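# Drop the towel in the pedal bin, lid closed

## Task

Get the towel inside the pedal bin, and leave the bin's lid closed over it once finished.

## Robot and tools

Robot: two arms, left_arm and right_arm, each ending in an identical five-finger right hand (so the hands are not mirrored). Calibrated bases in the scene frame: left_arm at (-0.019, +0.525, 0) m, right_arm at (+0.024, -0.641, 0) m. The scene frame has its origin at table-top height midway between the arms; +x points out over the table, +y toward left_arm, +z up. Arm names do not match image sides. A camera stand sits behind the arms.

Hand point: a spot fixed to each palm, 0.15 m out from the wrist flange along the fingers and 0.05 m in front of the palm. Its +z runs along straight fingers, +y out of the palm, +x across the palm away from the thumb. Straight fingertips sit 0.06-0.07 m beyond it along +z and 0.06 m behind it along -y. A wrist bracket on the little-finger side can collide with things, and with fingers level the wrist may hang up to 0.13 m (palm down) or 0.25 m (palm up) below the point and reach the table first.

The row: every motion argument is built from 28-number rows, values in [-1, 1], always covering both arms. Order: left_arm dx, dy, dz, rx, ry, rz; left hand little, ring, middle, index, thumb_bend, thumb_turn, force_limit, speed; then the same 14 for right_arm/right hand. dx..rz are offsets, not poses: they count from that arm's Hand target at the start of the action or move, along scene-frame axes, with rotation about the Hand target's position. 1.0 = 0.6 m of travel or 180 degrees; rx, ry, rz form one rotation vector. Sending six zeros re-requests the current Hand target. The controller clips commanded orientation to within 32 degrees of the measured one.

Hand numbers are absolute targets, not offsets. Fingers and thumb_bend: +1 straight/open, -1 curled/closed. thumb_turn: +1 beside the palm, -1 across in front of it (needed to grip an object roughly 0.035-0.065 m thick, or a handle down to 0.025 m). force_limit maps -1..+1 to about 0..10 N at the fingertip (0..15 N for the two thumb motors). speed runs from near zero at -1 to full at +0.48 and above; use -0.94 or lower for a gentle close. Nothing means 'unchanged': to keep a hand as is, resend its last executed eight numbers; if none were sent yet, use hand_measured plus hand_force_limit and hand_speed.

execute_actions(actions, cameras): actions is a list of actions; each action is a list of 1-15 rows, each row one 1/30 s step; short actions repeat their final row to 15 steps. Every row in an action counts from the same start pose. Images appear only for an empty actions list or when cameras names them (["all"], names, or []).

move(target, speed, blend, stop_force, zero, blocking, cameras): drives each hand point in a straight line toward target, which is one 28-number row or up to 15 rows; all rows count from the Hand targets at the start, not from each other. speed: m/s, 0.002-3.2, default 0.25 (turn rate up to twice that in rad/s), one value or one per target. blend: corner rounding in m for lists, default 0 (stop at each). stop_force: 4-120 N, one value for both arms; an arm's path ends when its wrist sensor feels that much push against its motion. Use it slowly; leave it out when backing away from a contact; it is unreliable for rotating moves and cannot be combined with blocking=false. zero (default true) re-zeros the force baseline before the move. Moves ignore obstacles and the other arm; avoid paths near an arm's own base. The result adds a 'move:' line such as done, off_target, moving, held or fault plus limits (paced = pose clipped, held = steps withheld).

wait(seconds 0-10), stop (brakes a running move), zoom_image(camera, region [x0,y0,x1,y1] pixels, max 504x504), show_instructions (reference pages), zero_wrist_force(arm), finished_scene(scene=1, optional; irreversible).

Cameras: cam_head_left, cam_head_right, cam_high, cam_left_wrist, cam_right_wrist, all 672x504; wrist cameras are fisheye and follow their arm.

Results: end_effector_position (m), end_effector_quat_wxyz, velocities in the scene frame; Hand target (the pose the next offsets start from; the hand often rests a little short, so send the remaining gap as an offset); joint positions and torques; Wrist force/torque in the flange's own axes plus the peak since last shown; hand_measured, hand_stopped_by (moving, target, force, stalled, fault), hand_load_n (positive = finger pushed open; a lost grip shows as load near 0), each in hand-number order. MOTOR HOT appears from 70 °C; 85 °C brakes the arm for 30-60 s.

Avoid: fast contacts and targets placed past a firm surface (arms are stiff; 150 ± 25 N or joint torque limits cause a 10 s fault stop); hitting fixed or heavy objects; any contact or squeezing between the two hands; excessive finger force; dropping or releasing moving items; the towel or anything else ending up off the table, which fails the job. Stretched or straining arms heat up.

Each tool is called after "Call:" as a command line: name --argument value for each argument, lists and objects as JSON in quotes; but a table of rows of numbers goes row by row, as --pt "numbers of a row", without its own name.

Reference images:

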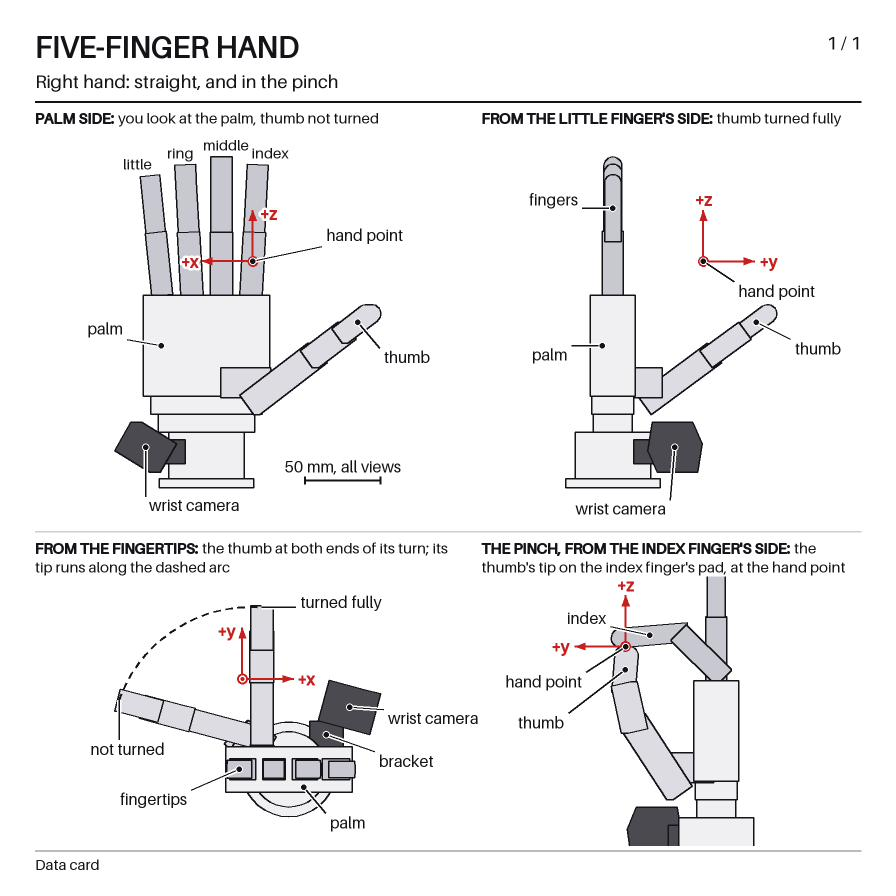

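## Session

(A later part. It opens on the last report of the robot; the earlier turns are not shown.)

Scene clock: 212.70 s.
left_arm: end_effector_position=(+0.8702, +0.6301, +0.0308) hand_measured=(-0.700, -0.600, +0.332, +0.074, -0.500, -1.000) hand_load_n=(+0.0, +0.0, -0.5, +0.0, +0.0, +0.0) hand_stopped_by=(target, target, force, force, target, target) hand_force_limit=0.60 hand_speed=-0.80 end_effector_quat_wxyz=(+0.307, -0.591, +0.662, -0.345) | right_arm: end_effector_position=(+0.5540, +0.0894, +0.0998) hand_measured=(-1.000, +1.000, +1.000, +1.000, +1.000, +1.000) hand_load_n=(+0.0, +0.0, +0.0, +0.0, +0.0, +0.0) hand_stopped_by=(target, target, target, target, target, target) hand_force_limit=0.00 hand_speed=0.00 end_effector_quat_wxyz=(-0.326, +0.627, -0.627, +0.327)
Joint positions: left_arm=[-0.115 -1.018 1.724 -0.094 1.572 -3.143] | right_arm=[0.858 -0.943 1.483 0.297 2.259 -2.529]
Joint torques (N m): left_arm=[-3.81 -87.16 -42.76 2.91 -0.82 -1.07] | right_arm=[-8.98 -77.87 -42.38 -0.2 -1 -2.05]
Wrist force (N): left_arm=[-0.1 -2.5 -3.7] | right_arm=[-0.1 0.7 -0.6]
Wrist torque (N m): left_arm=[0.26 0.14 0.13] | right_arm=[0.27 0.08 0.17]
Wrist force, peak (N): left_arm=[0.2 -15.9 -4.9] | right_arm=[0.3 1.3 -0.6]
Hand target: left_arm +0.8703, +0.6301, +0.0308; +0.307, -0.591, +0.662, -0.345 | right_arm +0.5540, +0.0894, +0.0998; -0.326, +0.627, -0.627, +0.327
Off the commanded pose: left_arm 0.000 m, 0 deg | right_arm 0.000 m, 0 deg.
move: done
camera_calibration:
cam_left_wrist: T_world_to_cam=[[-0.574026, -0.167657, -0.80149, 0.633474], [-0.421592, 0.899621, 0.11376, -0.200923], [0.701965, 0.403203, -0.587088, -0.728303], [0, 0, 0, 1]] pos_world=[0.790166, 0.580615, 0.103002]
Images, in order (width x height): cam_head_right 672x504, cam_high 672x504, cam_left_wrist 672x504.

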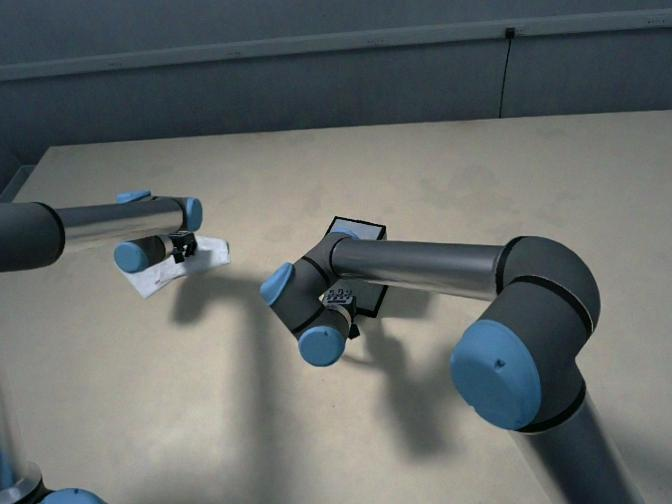

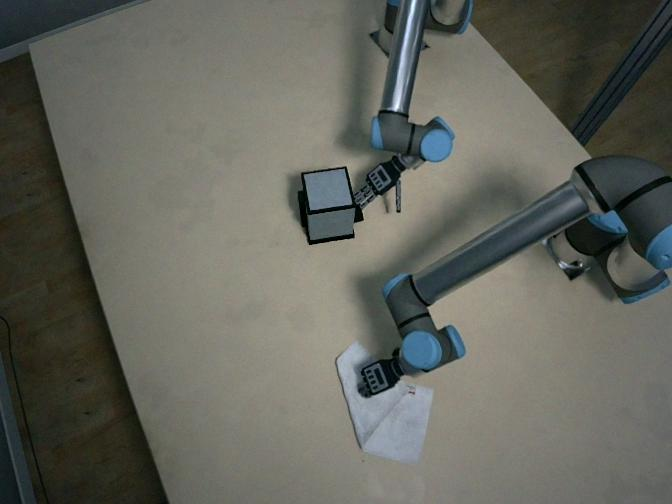

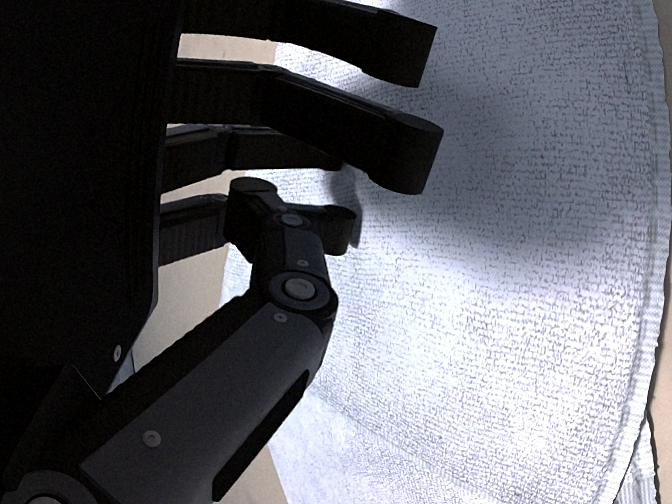

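Call:
move --target '[0, 0.05, 0.17, 0, 0, 0, 0.6, 0.6, 0.6, 0.6, 1, -1, 0, 0, 0, 0, 0, 0, 0, 0, -1, 1, 1, 1, 1, 1, 0, 0]' --speed 0.2 --cameras '["all"]'

Scene clock: 222.23 s.
left_arm: end_effector_position=(+0.8703, +0.6601, +0.1328) hand_measured=(+0.600, +0.600, +0.600, +0.600, +1.000, -1.000) hand_load_n=(+0.0, +0.0, +0.0, +0.0, +0.0, +0.0) hand_stopped_by=(target, target, target, target, target, target) hand_force_limit=0.00 hand_speed=0.00 end_effector_quat_wxyz=(+0.307, -0.591, +0.662, -0.345) | right_arm: end_effector_position=(+0.5540, +0.0894, +0.0998) hand_measured=(-1.000, +1.000, +1.000, +1.000, +1.000, +1.000) hand_load_n=(+0.0, +0.0, +0.0, +0.0, +0.0, -0.5) hand_stopped_by=(target, target, target, target, target, target) hand_force_limit=0.00 hand_speed=0.00 end_effector_quat_wxyz=(-0.326, +0.627, -0.627, +0.327)
Joint positions: left_arm=[-0.071 -1.11 1.654 0.068 1.608 -3.118] | right_arm=[0.858 -0.943 1.483 0.297 2.259 -2.529]
Joint torques (N m): left_arm=[15.54 -89.43 -49.3 4.35 1.9 2.31] | right_arm=[-8.33 -77.01 -43.08 -0.87 -1.01 -1.66]
Wrist force (N): left_arm=[0.2 0.3 -0.5] | right_arm=[-0.2 1.1 -0.1]
Wrist torque (N m): left_arm=[0.12 0.00 -0.05] | right_arm=[0.31 0.08 0.17]
Wrist force, peak (N): left_arm=[0.6 -2.7 -3.9] | right_arm=[-0.2 1.4 -0.5]
Hand target: left_arm +0.8703, +0.6601, +0.1328; +0.307, -0.591, +0.662, -0.345 | right_arm +0.5540, +0.0894, +0.0998; -0.326, +0.627, -0.627, +0.327
Off the commanded pose: left_arm 0.000 m, 0 deg | right_arm 0.000 m, 0 deg.
move: done
camera_calibration:
cam_left_wrist: T_world_to_cam=[[-0.574026, -0.167657, -0.80149, 0.720256], [-0.421592, 0.899621, 0.11376, -0.239516], [0.701965, 0.403203, -0.587088, -0.680516], [0, 0, 0, 1]] pos_world=[0.790166, 0.610615, 0.205002]
cam_right_wrist: T_world_to_cam=[[-0.540282, -0.282796, -0.792541, 0.403914], [-0.538429, 0.839976, 0.0673306, 0.217166], [0.646675, 0.463105, -0.60609, -0.221434], [0, 0, 0, 1]] pos_world=[0.478352, 0.0343583, 0.171288]

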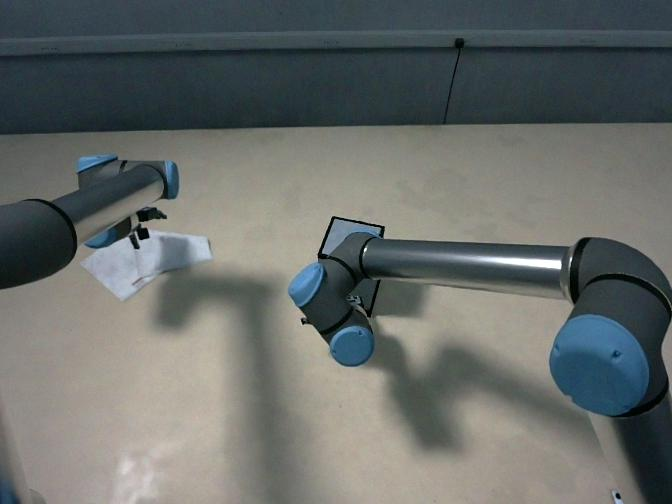

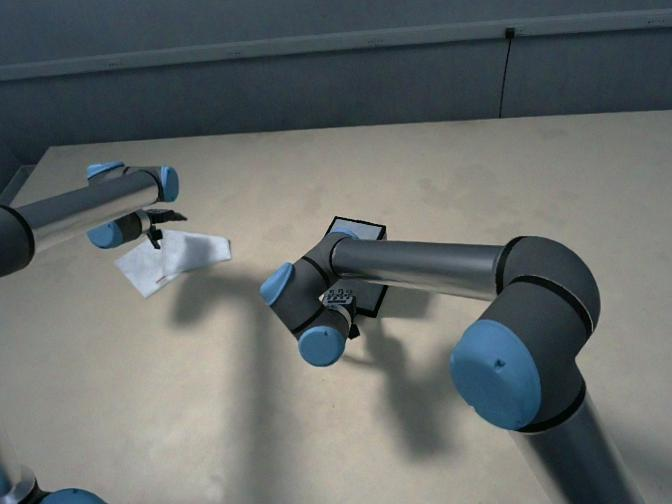

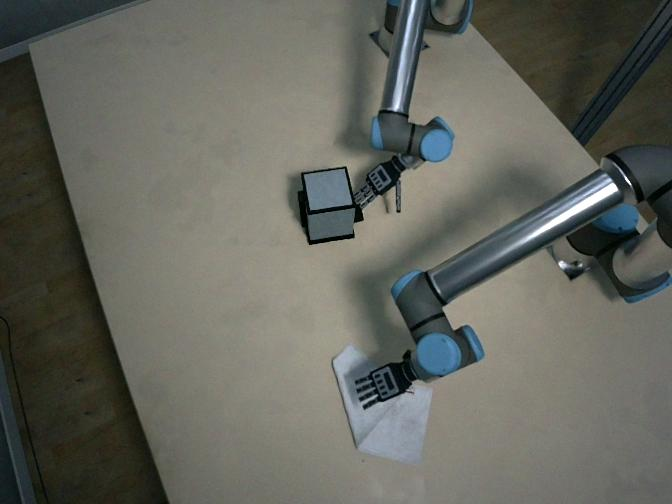

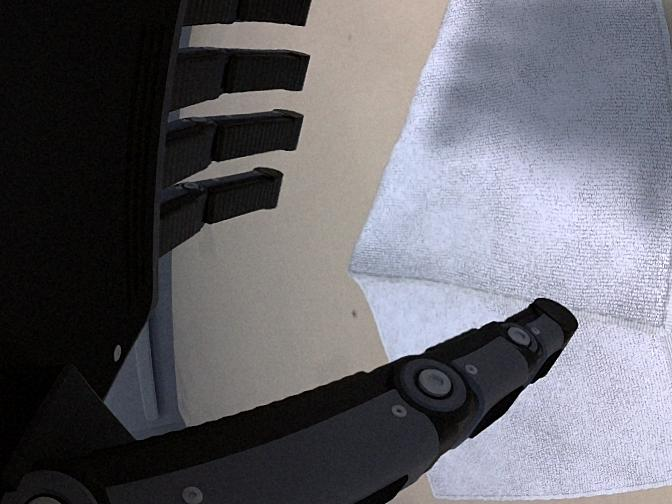

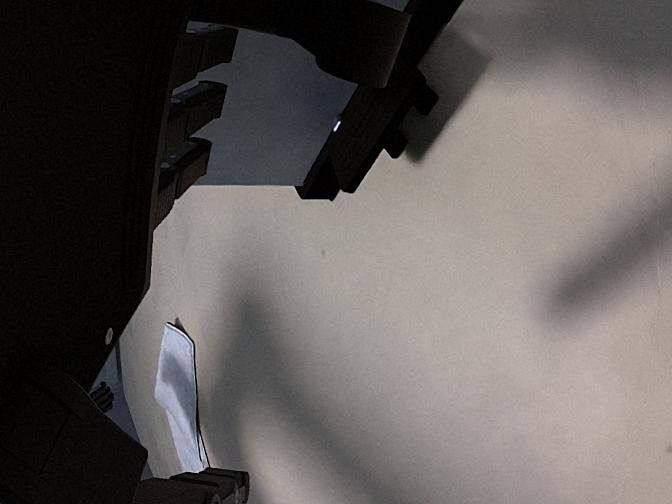

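Call:
move --target '[0.0167, 0, -0.14, 0, 0, 0, 0.6, 0.6, 0.6, 0.6, 1, -1, 0, 0, 0, 0, 0, 0, 0, 0, -1, 1, 1, 1, 1, 1, 0, 0]' --speed 0.2

Call:
move --target '[0, 0, -0.07, 0, 0, 0, 0.6, 0.6, 0.6, 0.6, 1, -1, 0, 0, 0, 0, 0, 0, 0, 0, -1, 1, 1, 1, 1, 1, 0, 0]' --speed 0.025 --stop_force 7 --cameras '["cam_left_wrist"]'

Scene clock: 228.70 s.
left_arm: end_effector_position=(+0.8802, +0.6601, +0.0489) hand_measured=(+0.600, +0.600, +0.600, +0.600, +1.000, -1.000) hand_load_n=(+0.0, +0.0, +0.0, +0.0, +0.0, +0.0) hand_stopped_by=(target, target, target, target, target, target) hand_force_limit=0.00 hand_speed=0.00 end_effector_quat_wxyz=(+0.307, -0.591, +0.662, -0.345) | right_arm: end_effector_position=(+0.5540, +0.0894, +0.0998) hand_measured=(-1.000, +1.000, +1.000, +1.000, +1.000, +1.000) hand_load_n=(+0.0, +0.0, +0.5, +0.0, +0.0, -0.5) hand_stopped_by=(target, target, target, target, target, target) hand_force_limit=0.00 hand_speed=0.00 end_effector_quat_wxyz=(-0.326, +0.627, -0.627, +0.327)
Joint positions: left_arm=[-0.07 -1.018 1.683 -0.052 1.609 -3.117] | right_arm=[0.858 -0.943 1.483 0.297 2.259 -2.529]
Joint torques (N m): left_arm=[15.01 -63.82 -25.06 -3.13 1.87 2.21] | right_arm=[-10.55 -79 -43.31 -0.67 -0.46 -1.41]
Wrist force (N): left_arm=[0.5 0.6 -0.1] | right_arm=[-0.3 0.7 -0.1]
Wrist torque (N m): left_arm=[0.14 -0.04 -0.01] | right_arm=[0.24 0.10 0.15]
Wrist force, peak (N): left_arm=[0.2 1.5 0.9] | right_arm=[-0.4 1.1 -0.6]
Hand target: left_arm +0.8803, +0.6601, +0.0488; +0.307, -0.591, +0.662, -0.345 | right_arm +0.5540, +0.0894, +0.0998; -0.326, +0.627, -0.627, +0.327
Off the commanded pose: left_arm 0.000 m, 0 deg | right_arm 0.000 m, 0 deg.
move: done

Scene clock: 230.73 s.
left_arm: end_effector_position=(+0.8803, +0.6601, +0.0291) hand_measured=(+0.600, +0.600, +0.600, +0.600, +1.000, -1.000) hand_load_n=(-0.5, +0.5, +0.0, +0.0, +0.0, -1.0) hand_stopped_by=(target, target, target, target, target, target) hand_force_limit=0.00 hand_speed=0.00 end_effector_quat_wxyz=(+0.307, -0.591, +0.662, -0.345) | right_arm: end_effector_position=(+0.5540, +0.0894, +0.0998) hand_measured=(-1.000, +1.000, +1.000, +1.000, +1.000, +1.000) hand_load_n=(+0.0, +0.0, +0.0, +0.0, +0.0, +0.0) hand_stopped_by=(target, target, target, target, target, target) hand_force_limit=0.00 hand_speed=0.00 end_effector_quat_wxyz=(-0.326, +0.627, -0.627, +0.327)
Joint positions: left_arm=[-0.07 -0.998 1.692 -0.082 1.609 -3.117] | right_arm=[0.858 -0.943 1.483 0.297 2.259 -2.529]
Joint torques (N m): left_arm=[14.65 -86.78 -41.98 4.52 1.91 1.47] | right_arm=[-11.03 -79.47 -43.71 -0.06 -0.4 -1.96]
Wrist force (N): left_arm=[0.2 -5.6 -5.1] | right_arm=[0.0 0.8 -0.2]
Wrist torque (N m): left_arm=[-0.30 0.07 -0.10] | right_arm=[0.25 0.06 0.18]
Wrist force, peak (N): left_arm=[-0.1 -10.4 -8.7] | right_arm=[-0.3 1.1 -0.7]
Hand target: left_arm +0.8803, +0.6601, +0.0291; +0.307, -0.591, +0.662, -0.345 (not the last commanded pose) | right_arm +0.5540, +0.0894, +0.0998; -0.326, +0.627, -0.627, +0.327
Off the commanded pose: left_arm 0.022 m, 0 deg | right_arm 0.000 m, 0 deg.
move: contact (left_arm)
camera_calibration:
cam_left_wrist: T_world_to_cam=[[-0.573985, -0.167634, -0.801524, 0.642896], [-0.421564, 0.899638, 0.113735, -0.223491], [0.702015, 0.403175, -0.587047, -0.748515], [0, 0, 0, 1]] pos_world=[0.800266, 0.610615, 0.101302]
Images, in order (width x height): cam_left_wrist 672x504.

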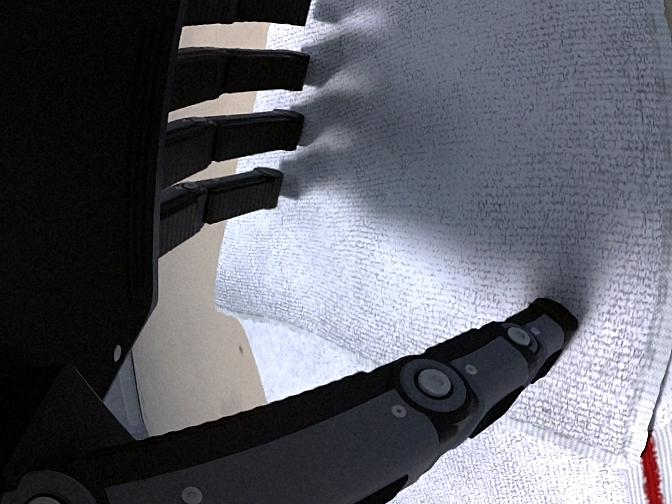

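Call:
move --target '[0, 0, -0.01, 0, 0, 0, -0.3, -0.3, -0.3, -0.3, 0.2, -1, 0.4, -0.8, 0, 0, 0, 0, 0, 0, -1, 1, 1, 1, 1, 1, 0, 0]' --speed 0.004 --stop_force 20 --cameras '["cam_left_wrist"]'

Scene clock: 235.63 s.
left_arm: end_effector_position=(+0.8804, +0.6601, +0.0272) hand_measured=(-0.300, -0.300, +0.418, -0.298, +0.490, -1.000) hand_load_n=(+0.0, +1.5, +8.5, +5.0, +10.0, -1.0) hand_stopped_by=(target, target, force, target, force, target) hand_force_limit=0.40 hand_speed=-0.80 end_effector_quat_wxyz=(+0.307, -0.591, +0.662, -0.345) | right_arm: end_effector_position=(+0.5540, +0.0894, +0.0998) hand_measured=(-1.000, +1.000, +1.000, +1.000, +1.000, +1.000) hand_load_n=(+0.0, +0.0, +0.0, +0.0, +0.0, -0.5) hand_stopped_by=(target, target, target, target, target, target) hand_force_limit=0.00 hand_speed=0.00 end_effector_quat_wxyz=(-0.326, +0.627, -0.627, +0.327)
Joint positions: left_arm=[-0.07 -0.996 1.692 -0.085 1.609 -3.117] | right_arm=[0.858 -0.943 1.483 0.297 2.259 -2.529]
Joint torques (N m): left_arm=[12.54 -79.86 -33.81 7.37 1.73 -0.51] | right_arm=[-9.09 -79.16 -43.13 -0.44 -0.67 -1.95]
Wrist force (N): left_arm=[0.6 -12.4 -6.1] | right_arm=[0.0 0.9 -0.3]
Wrist torque (N m): left_arm=[0.77 0.13 -0.30] | right_arm=[0.29 0.06 0.18]
Wrist force, peak (N): left_arm=[0.5 -24.1 -17.1] | right_arm=[-0.2 1.4 -0.5]
Hand target: left_arm +0.8804, +0.6601, +0.0272; +0.307, -0.591, +0.662, -0.345 (not the last commanded pose) | right_arm +0.5540, +0.0894, +0.0998; -0.326, +0.627, -0.627, +0.327
Off the commanded pose: left_arm 0.004 m, 0 deg | right_arm 0.000 m, 0 deg.
move: contact (left_arm)
camera_calibration:
cam_left_wrist: T_world_to_cam=[[-0.573774, -0.167673, -0.801666, 0.641299], [-0.42163, 0.899622, 0.113611, -0.223158], [0.702147, 0.403194, -0.586876, -0.749834], [0, 0, 0, 1]] pos_world=[0.800365, 0.610615, 0.0994014]
Images, in order (width x height): cam_left_wrist 672x504.

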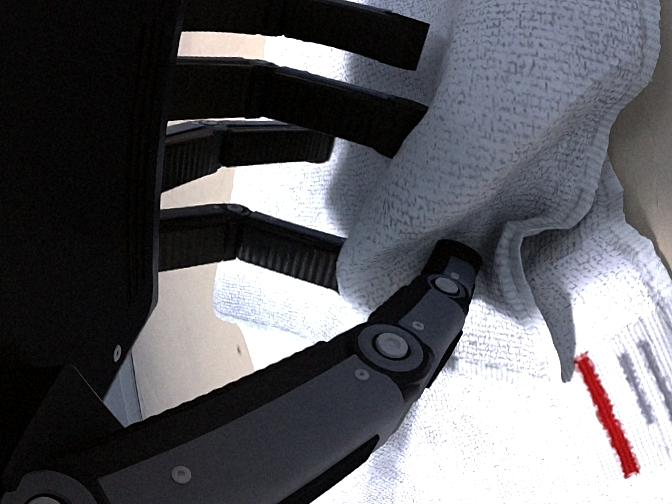

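Call:
move --target '[0, 0, 0.02, 0, 0, 0, -0.5, -0.5, -0.3, -0.5, 0.2, -1, 0.5, -0.8, 0, 0, 0, 0, 0, 0, -1, 1, 1, 1, 1, 1, 0, 0]' --speed 0.008 --cameras '["cam_left_wrist"]'

Scene clock: 240.47 s.
left_arm: end_effector_position=(+0.8804, +0.6601, +0.0391) hand_measured=(-0.500, -0.500, +0.418, -0.370, +0.492, -1.000) hand_load_n=(+0.5, +1.5, +0.0, +6.0, +15.5, -2.0) hand_stopped_by=(target, target, force, force, force, target) hand_force_limit=0.50 hand_speed=-0.80 end_effector_quat_wxyz=(+0.307, -0.591, +0.662, -0.345) | right_arm: end_effector_position=(+0.5540, +0.0894, +0.0998) hand_measured=(-1.000, +1.000, +1.000, +1.000, +1.000, +1.000) hand_load_n=(+0.0, -0.5, +0.0, +0.0, +0.0, +0.0) hand_stopped_by=(target, target, target, target, target, target) hand_force_limit=0.00 hand_speed=0.00 end_effector_quat_wxyz=(-0.326, +0.627, -0.627, +0.327)
Joint positions: left_arm=[-0.07 -1.008 1.687 -0.067 1.609 -3.117] | right_arm=[0.858 -0.943 1.483 0.297 2.259 -2.529]
Joint torques (N m): left_arm=[11.84 -92.37 -45.68 4.36 0.99 -0.24] | right_arm=[-8.79 -75.99 -43.78 -0.49 -1.02 -1.51]
Wrist force (N): left_arm=[0.3 0.4 -0.2] | right_arm=[-0.1 0.8 -0.2]
Wrist torque (N m): left_arm=[0.12 0.01 -0.04] | right_arm=[0.27 0.06 0.18]
Wrist force, peak (N): left_arm=[0.1 -12.9 -6.4] | right_arm=[0.2 1.3 -0.6]
Hand target: left_arm +0.8804, +0.6601, +0.0392; +0.307, -0.591, +0.662, -0.345 | right_arm +0.5540, +0.0894, +0.0998; -0.326, +0.627, -0.627, +0.327
Off the commanded pose: left_arm 0.000 m, 0 deg | right_arm 0.000 m, 0 deg.
move: done
camera_calibration:
cam_left_wrist: T_world_to_cam=[[-0.5737, -0.167723, -0.801709, 0.650815], [-0.421648, 0.899625, 0.113522, -0.224488], [0.702197, 0.403166, -0.586835, -0.742878], [0, 0, 0, 1]] pos_world=[0.800365, 0.610615, 0.111301]
Images, in order (width x height): cam_left_wrist 672x504.

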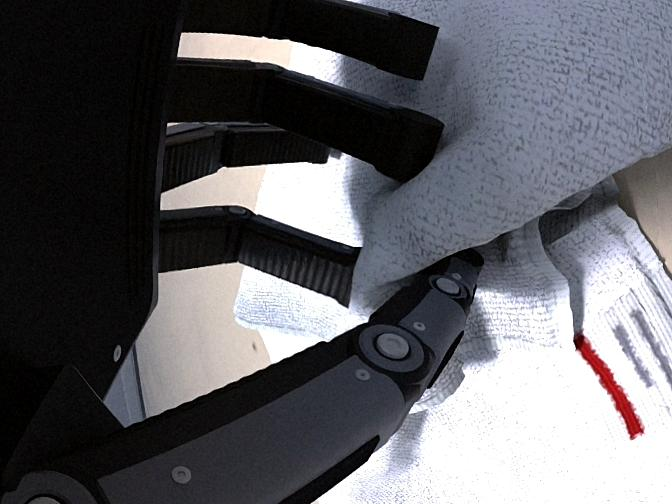

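Call:
move --pt "0 0 0.03 0 0 0 -0.5 -0.5 -0.4 -0.5 0.2 -1 0.4 -0.8 0 0 0 0 0 0 -1 1 1 1 1 1 0 0" --pt "0 0 0.4 0 0 0 -0.5 -0.5 -0.4 -0.5 0.2 -1 0.4 -0.8 0 0 0 0 0 0 -1 1 1 1 1 1 0 0" --speed '[0.01, 0.12]' --blend 0.005 --cameras '["all"]'

Scene clock: 247.53 s.
left_arm: end_effector_position=(+0.8804, +0.6602, +0.2791) hand_measured=(-0.500, -0.500, -0.188, -0.370, +0.492, -1.000) hand_load_n=(+0.0, -0.5, +8.0, +3.0, +17.5, +0.5) hand_stopped_by=(target, target, force, force, force, target) hand_force_limit=0.40 hand_speed=-0.80 end_effector_quat_wxyz=(+0.307, -0.591, +0.662, -0.345) | right_arm: end_effector_position=(+0.5540, +0.0894, +0.0998) hand_measured=(-1.000, +1.000, +1.000, +1.000, +1.000, +1.000) hand_load_n=(+0.0, +0.0, +0.0, +0.0, +0.0, +0.0) hand_stopped_by=(target, target, target, target, target, target) hand_force_limit=0.00 hand_speed=0.00 end_effector_quat_wxyz=(-0.326, +0.627, -0.627, +0.327)
Joint positions: left_arm=[-0.07 -1.193 1.495 0.309 1.609 -3.117] | right_arm=[0.858 -0.943 1.483 0.297 2.259 -2.529]
Joint torques (N m): left_arm=[-0.23 -87.88 -54.33 4.14 -0.25 1.01] | right_arm=[-8.52 -75.34 -44.21 -0.34 -0.58 -1.67]
Wrist force (N): left_arm=[0.2 0.4 0.1] | right_arm=[0.3 0.5 -0.2]
Wrist torque (N m): left_arm=[0.11 -0.01 -0.04] | right_arm=[0.22 0.01 0.18]
Wrist force, peak (N): left_arm=[0.0 1.2 0.2] | right_arm=[-0.2 1.3 -0.7]
Hand target: left_arm +0.8804, +0.6601, +0.2792; +0.307, -0.591, +0.662, -0.345 | right_arm +0.5540, +0.0894, +0.0998; -0.326, +0.627, -0.627, +0.327
Off the commanded pose: left_arm 0.000 m, 0 deg | right_arm 0.000 m, 0 deg.
move: done
camera_calibration:
cam_left_wrist: T_world_to_cam=[[-0.573763, -0.167666, -0.801676, 0.843245], [-0.421694, 0.899586, 0.113664, -0.251812], [0.702119, 0.403278, -0.586852, -0.602077], [0, 0, 0, 1]] pos_world=[0.800365, 0.610715, 0.351301]
cam_right_wrist: T_world_to_cam=[[-0.540282, -0.282796, -0.792541, 0.403914], [-0.538429, 0.839976, 0.0673306, 0.217166], [0.646675, 0.463105, -0.60609, -0.221434], [0, 0, 0, 1]] pos_world=[0.478352, 0.0343583, 0.171288]

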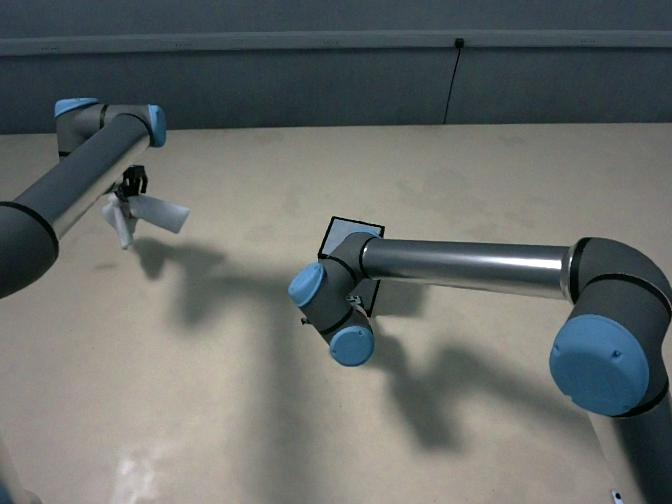

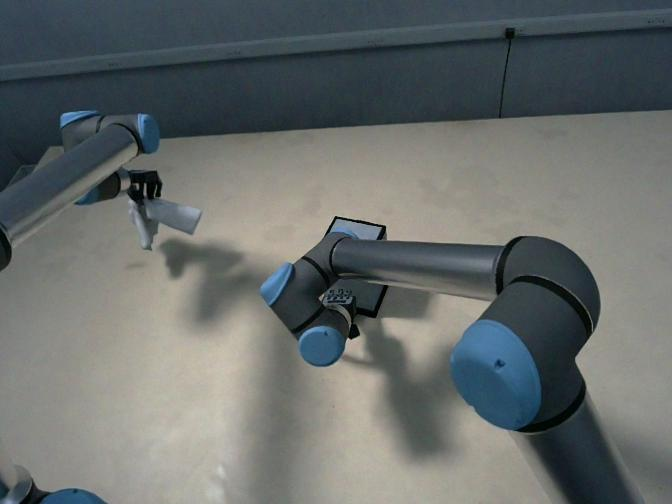

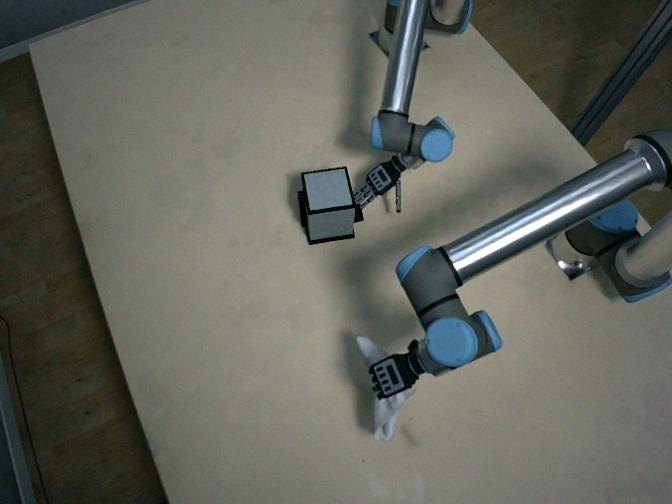

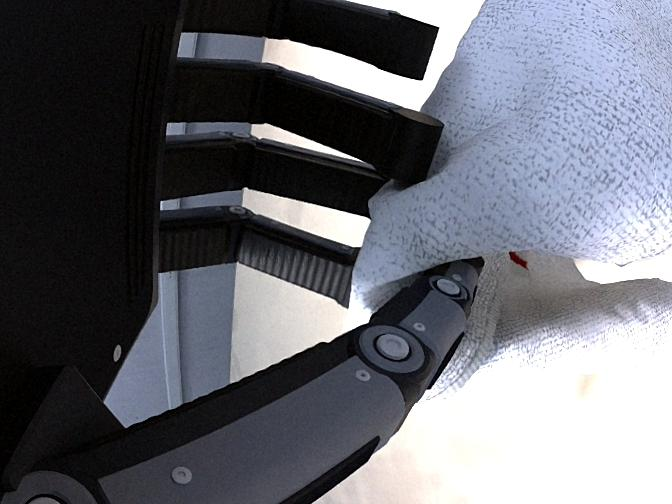

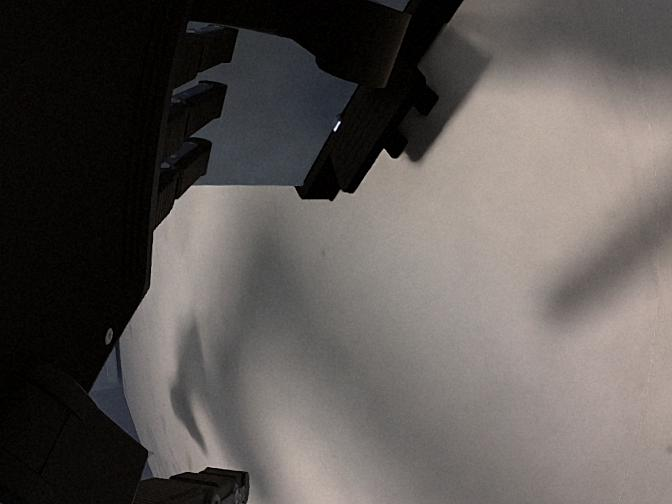

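Call:
zoom_image --camera "cam_head_right" --region '[90, 130, 240, 280]'

Call:
zoom_image --camera "cam_high" --region '[330, 310, 450, 460]'

Scaled by 3.360 from the camera's 672x504 image, which has a finer 960x720 frame.

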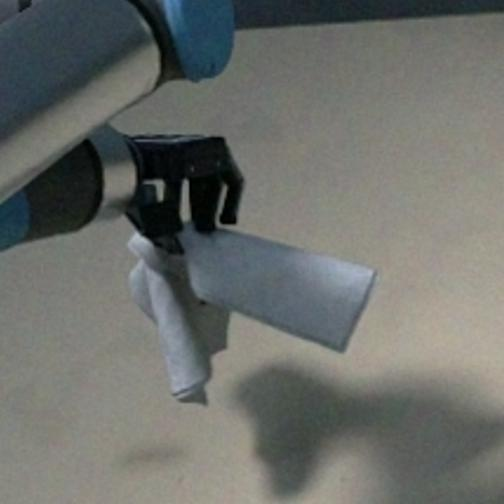

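Scaled by 3.360 from the camera's 672x504 image, which has a finer 960x720 frame.

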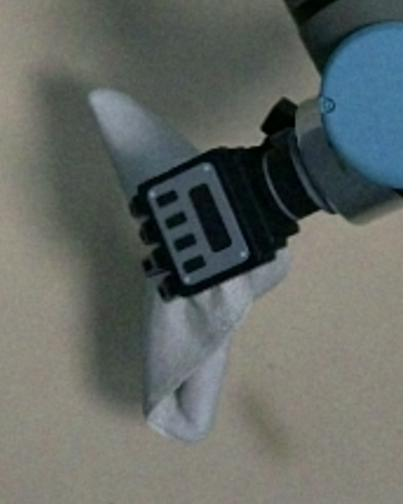

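Call:
move --target '[-0.2173, -0.6, 0.2847, 0.1202, -0.2339, -0.5032, -0.5, -0.5, -0.4, -0.5, 0.2, -1, 0.4, -0.8, 0, 0, 0, 0, 0, 0, -1, 1, 1, 1, 1, 1, 0, 0]' --speed 0.25 --cameras '["all"]'

Scene clock: 287.17 s.
left_arm: end_effector_position=(+0.7500, +0.3001, +0.4500) hand_measured=(-0.500, -0.500, -0.188, -0.370, +0.492, -1.000) hand_load_n=(+0.0, -1.0, +8.0, +3.0, +18.0, +0.0) hand_stopped_by=(target, target, force, force, force, target) hand_force_limit=0.40 hand_speed=-0.80 end_effector_quat_wxyz=(+0.264, +0.246, +0.782, -0.509) | right_arm: end_effector_position=(+0.5540, +0.0894, +0.0998) hand_measured=(-1.000, +1.000, +1.000, +1.000, +1.000, +1.000) hand_load_n=(+0.0, +0.0, +0.0, +0.0, +0.0, +0.0) hand_stopped_by=(target, target, target, target, target, target) hand_force_limit=0.00 hand_speed=0.00 end_effector_quat_wxyz=(-0.326, +0.627, -0.627, +0.327)
Joint positions: left_arm=[-0.261 -1.306 1.518 0.503 2.591 -1.72] | right_arm=[0.858 -0.943 1.483 0.297 2.259 -2.529]
Joint torques (N m): left_arm=[-17.15 -47.93 -53.6 5.91 2.97 2.71] | right_arm=[-6.8 -75.68 -44.32 -0.34 -0.25 -0.44]
Wrist force (N): left_arm=[1.0 -0.4 -0.2] | right_arm=[-0.1 1.1 -0.3]
Wrist torque (N m): left_arm=[-0.06 -0.06 -0.12] | right_arm=[0.32 0.07 0.18]
Wrist force, peak (N): left_arm=[1.4 -0.1 -0.7] | right_arm=[-0.2 1.5 -0.6]
Hand target: left_arm +0.7500, +0.3001, +0.4500; +0.264, +0.246, +0.782, -0.509 | right_arm +0.5540, +0.0894, +0.0998; -0.326, +0.627, -0.627, +0.327
Off the commanded pose: left_arm 0.000 m, 0 deg | right_arm 0.000 m, 0 deg.
move: done
camera_calibration:
cam_left_wrist: T_world_to_cam=[[0.467555, 0.369922, -0.802839, -0.0967624], [0.678849, 0.431456, 0.594147, -0.903471], [0.566177, -0.822802, -0.0493918, -0.0369902], [0, 0, 0, 1]] pos_world=[0.679505, 0.395166, 0.457283]
cam_right_wrist: T_world_to_cam=[[-0.540282, -0.282796, -0.792541, 0.403914], [-0.538429, 0.839976, 0.0673306, 0.217166], [0.646675, 0.463105, -0.60609, -0.221434], [0, 0, 0, 1]] pos_world=[0.478352, 0.0343583, 0.171288]

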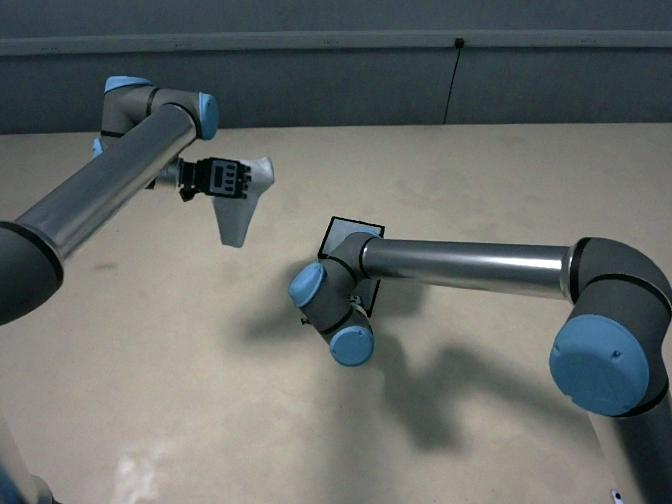

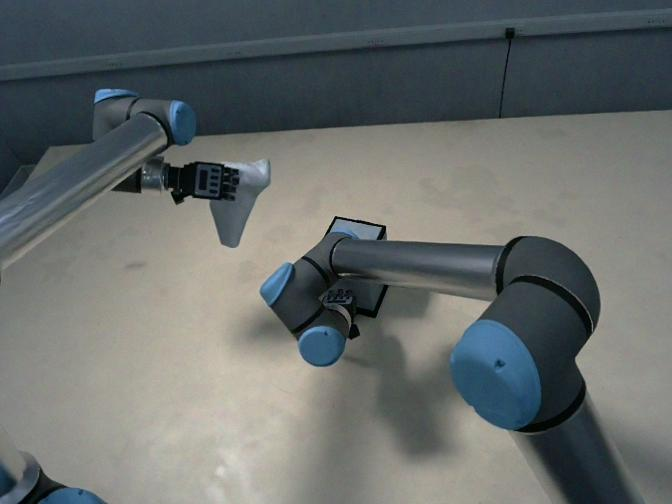

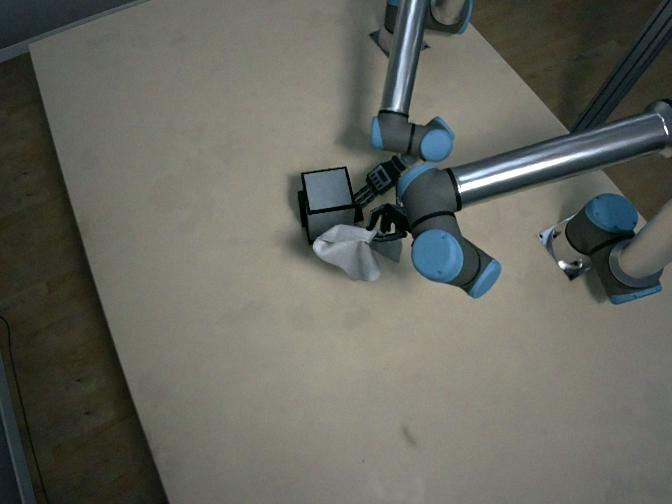

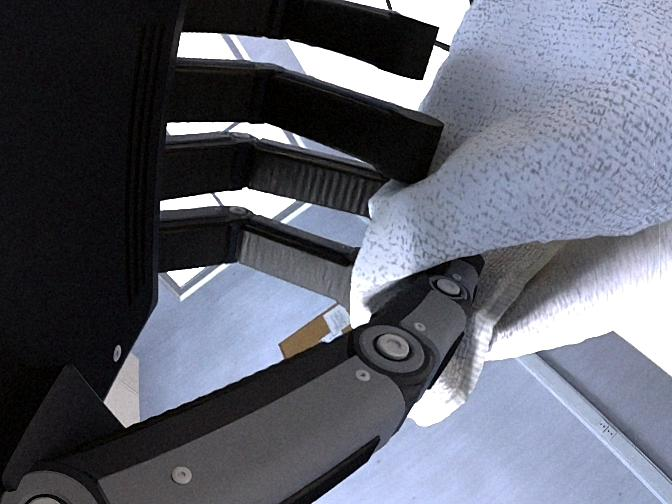

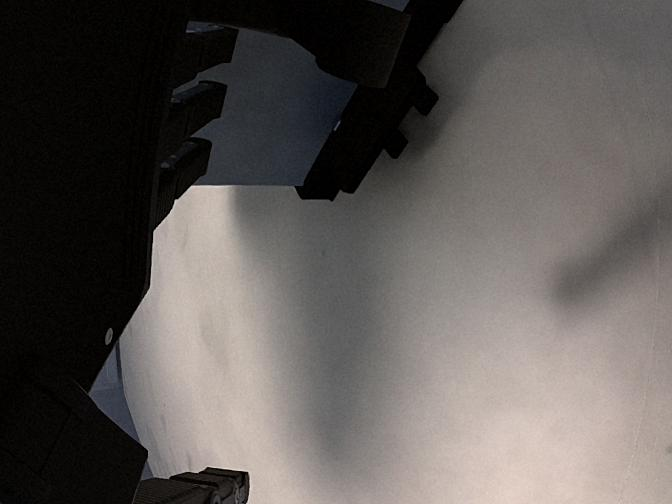

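Call:
zoom_image --camera "cam_head_left" --region '[150, 130, 300, 270]'

Call:
zoom_image --camera "cam_high" --region '[280, 150, 440, 300]'

Call:
zoom_image --camera "cam_head_right" --region '[150, 130, 300, 270]'

Scaled by 3.360 from the camera's 672x504 image, which has a finer 960x720 frame.

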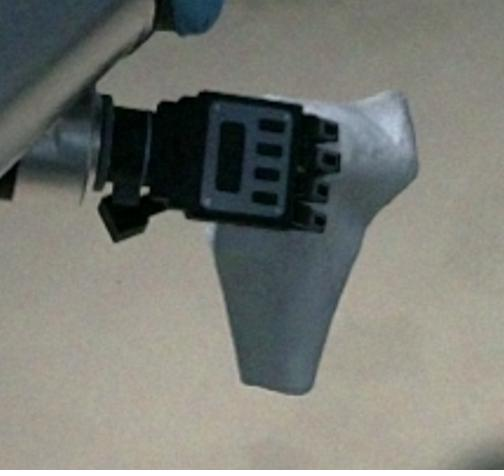

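Scaled by 3.150 from the camera's 672x504 image, which has a finer 960x720 frame.

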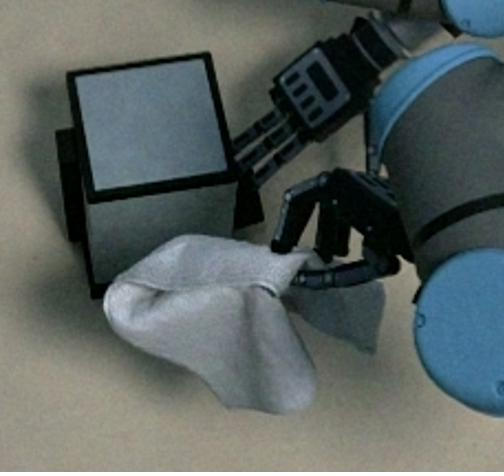

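Scaled by 3.360 from the camera's 672x504 image, which has a finer 960x720 frame.

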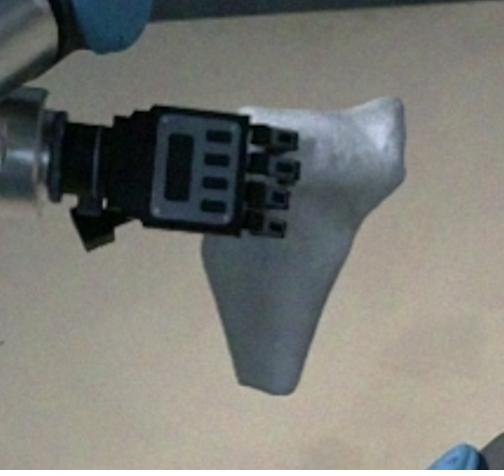

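Call:
move --pt "0.0833 0.2 -0.25 -0.1202 0.2339 0.5032 -0.5 -0.5 -0.4 -0.5 0.2 -1 0.4 -0.8 0 0 0 0 0 0 -1 1 1 1 1 1 0 0" --pt "0.0833 0.2 -0.685 -0.1202 0.2339 0.5032 -0.5 -0.5 -0.4 -0.5 0.2 -1 0.4 -0.8 0 0 0 0 0 0 -1 1 1 1 1 1 0 0" --speed '[0.25, 0.1]' --blend 0.03 --cameras '["all"]'

Scene clock: 308.20 s.
left_arm: end_effector_position=(+0.8000, +0.4201, +0.0392) hand_measured=(-0.500, -0.500, -0.188, -0.370, +0.492, -1.000) hand_load_n=(+0.0, -1.0, +6.5, +0.5, +13.5, -5.0) hand_stopped_by=(target, target, force, force, force, target) hand_force_limit=0.40 hand_speed=-0.80 end_effector_quat_wxyz=(+0.307, -0.591, +0.662, -0.345) | right_arm: end_effector_position=(+0.5540, +0.0894, +0.0998) hand_measured=(-1.000, +1.000, +1.000, +1.000, +1.000, +1.000) hand_load_n=(+0.0, +0.0, +0.0, +0.0, +0.0, +0.0) hand_stopped_by=(target, target, target, target, target, target) hand_force_limit=0.00 hand_speed=0.00 end_effector_quat_wxyz=(-0.326, +0.627, -0.627, +0.327)
Joint positions: left_arm=[-0.455 -1.108 1.861 -0.114 1.295 -3.343] | right_arm=[0.858 -0.943 1.483 0.297 2.259 -2.529]
Joint torques (N m): left_arm=[14.66 -33.3 -5.61 -1.27 -0.69 1.76] | right_arm=[-5.55 -77.82 -43.14 0.07 0.08 -0.49]
Wrist force (N): left_arm=[3.6 -19.9 -14.8] | right_arm=[-0.4 1.0 -0.4]
Wrist torque (N m): left_arm=[-0.51 0.09 0.00] | right_arm=[0.31 0.12 0.16]
Wrist force, peak (N): left_arm=[3.6 -19.9 -14.8] | right_arm=[-0.5 1.0 -1.1]
Hand target: left_arm +0.8000, +0.4201, +0.0390; +0.307, -0.591, +0.662, -0.345 | right_arm +0.5540, +0.0894, +0.0998; -0.326, +0.627, -0.627, +0.327
Off the commanded pose: left_arm 0.000 m, 0 deg | right_arm 0.000 m, 0 deg.
move: done
camera_calibration:
cam_left_wrist: T_world_to_cam=[[-0.573611, -0.167764, -0.801764, 0.564473], [-0.421702, 0.899607, 0.113464, -0.0424379], [0.702238, 0.403189, -0.586771, -0.589648], [0, 0, 0, 1]] pos_world=[0.719965, 0.370615, 0.111401]
cam_right_wrist: T_world_to_cam=[[-0.540282, -0.282796, -0.792541, 0.403914], [-0.538429, 0.839976, 0.0673306, 0.217166], [0.646675, 0.463105, -0.60609, -0.221434], [0, 0, 0, 1]] pos_world=[0.478352, 0.0343583, 0.171288]

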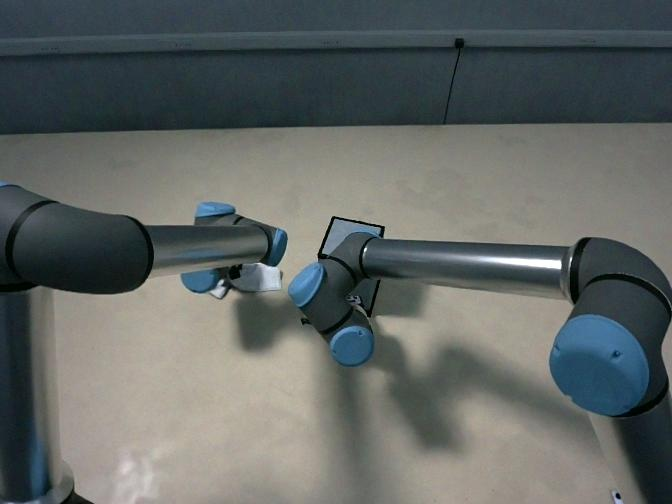

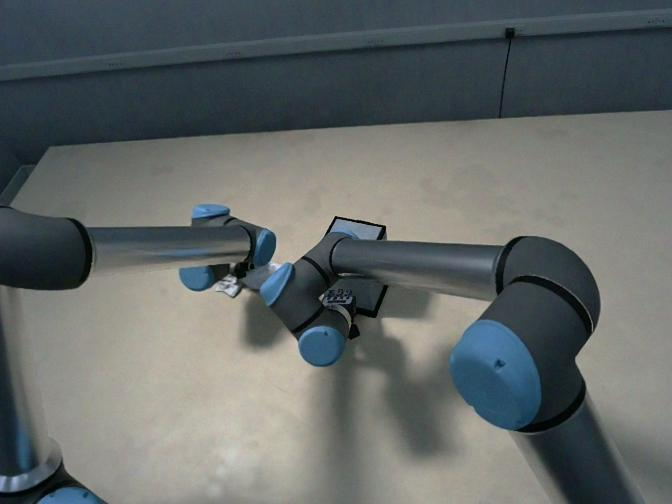

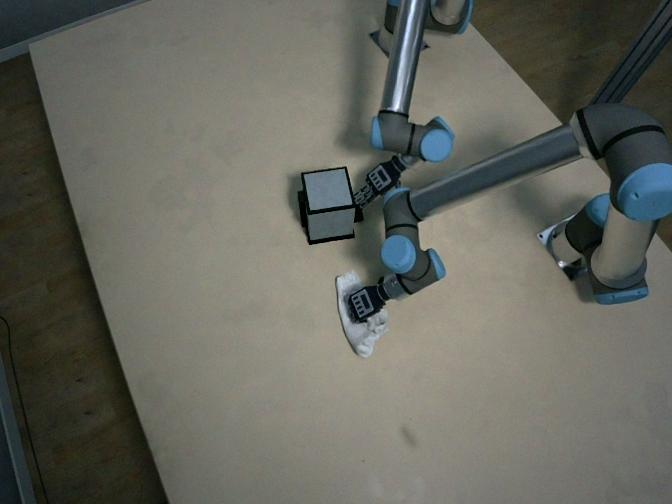

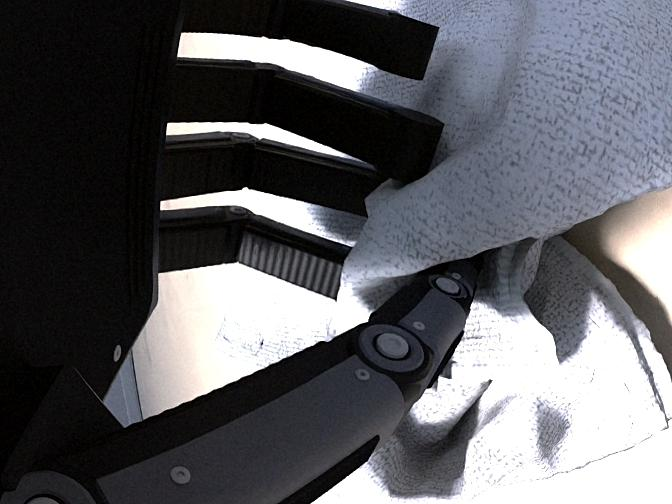

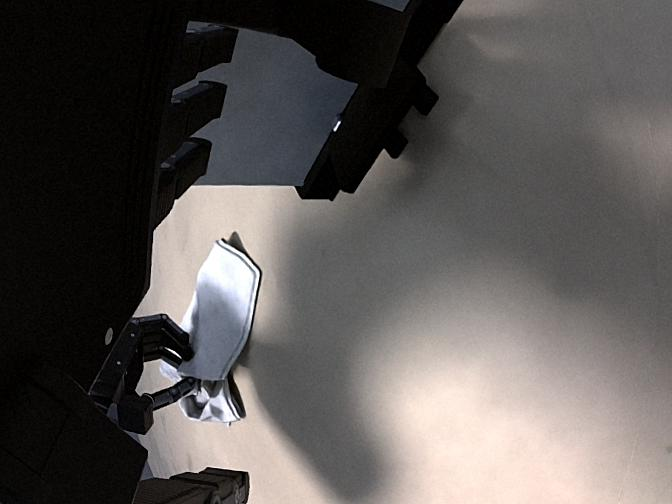

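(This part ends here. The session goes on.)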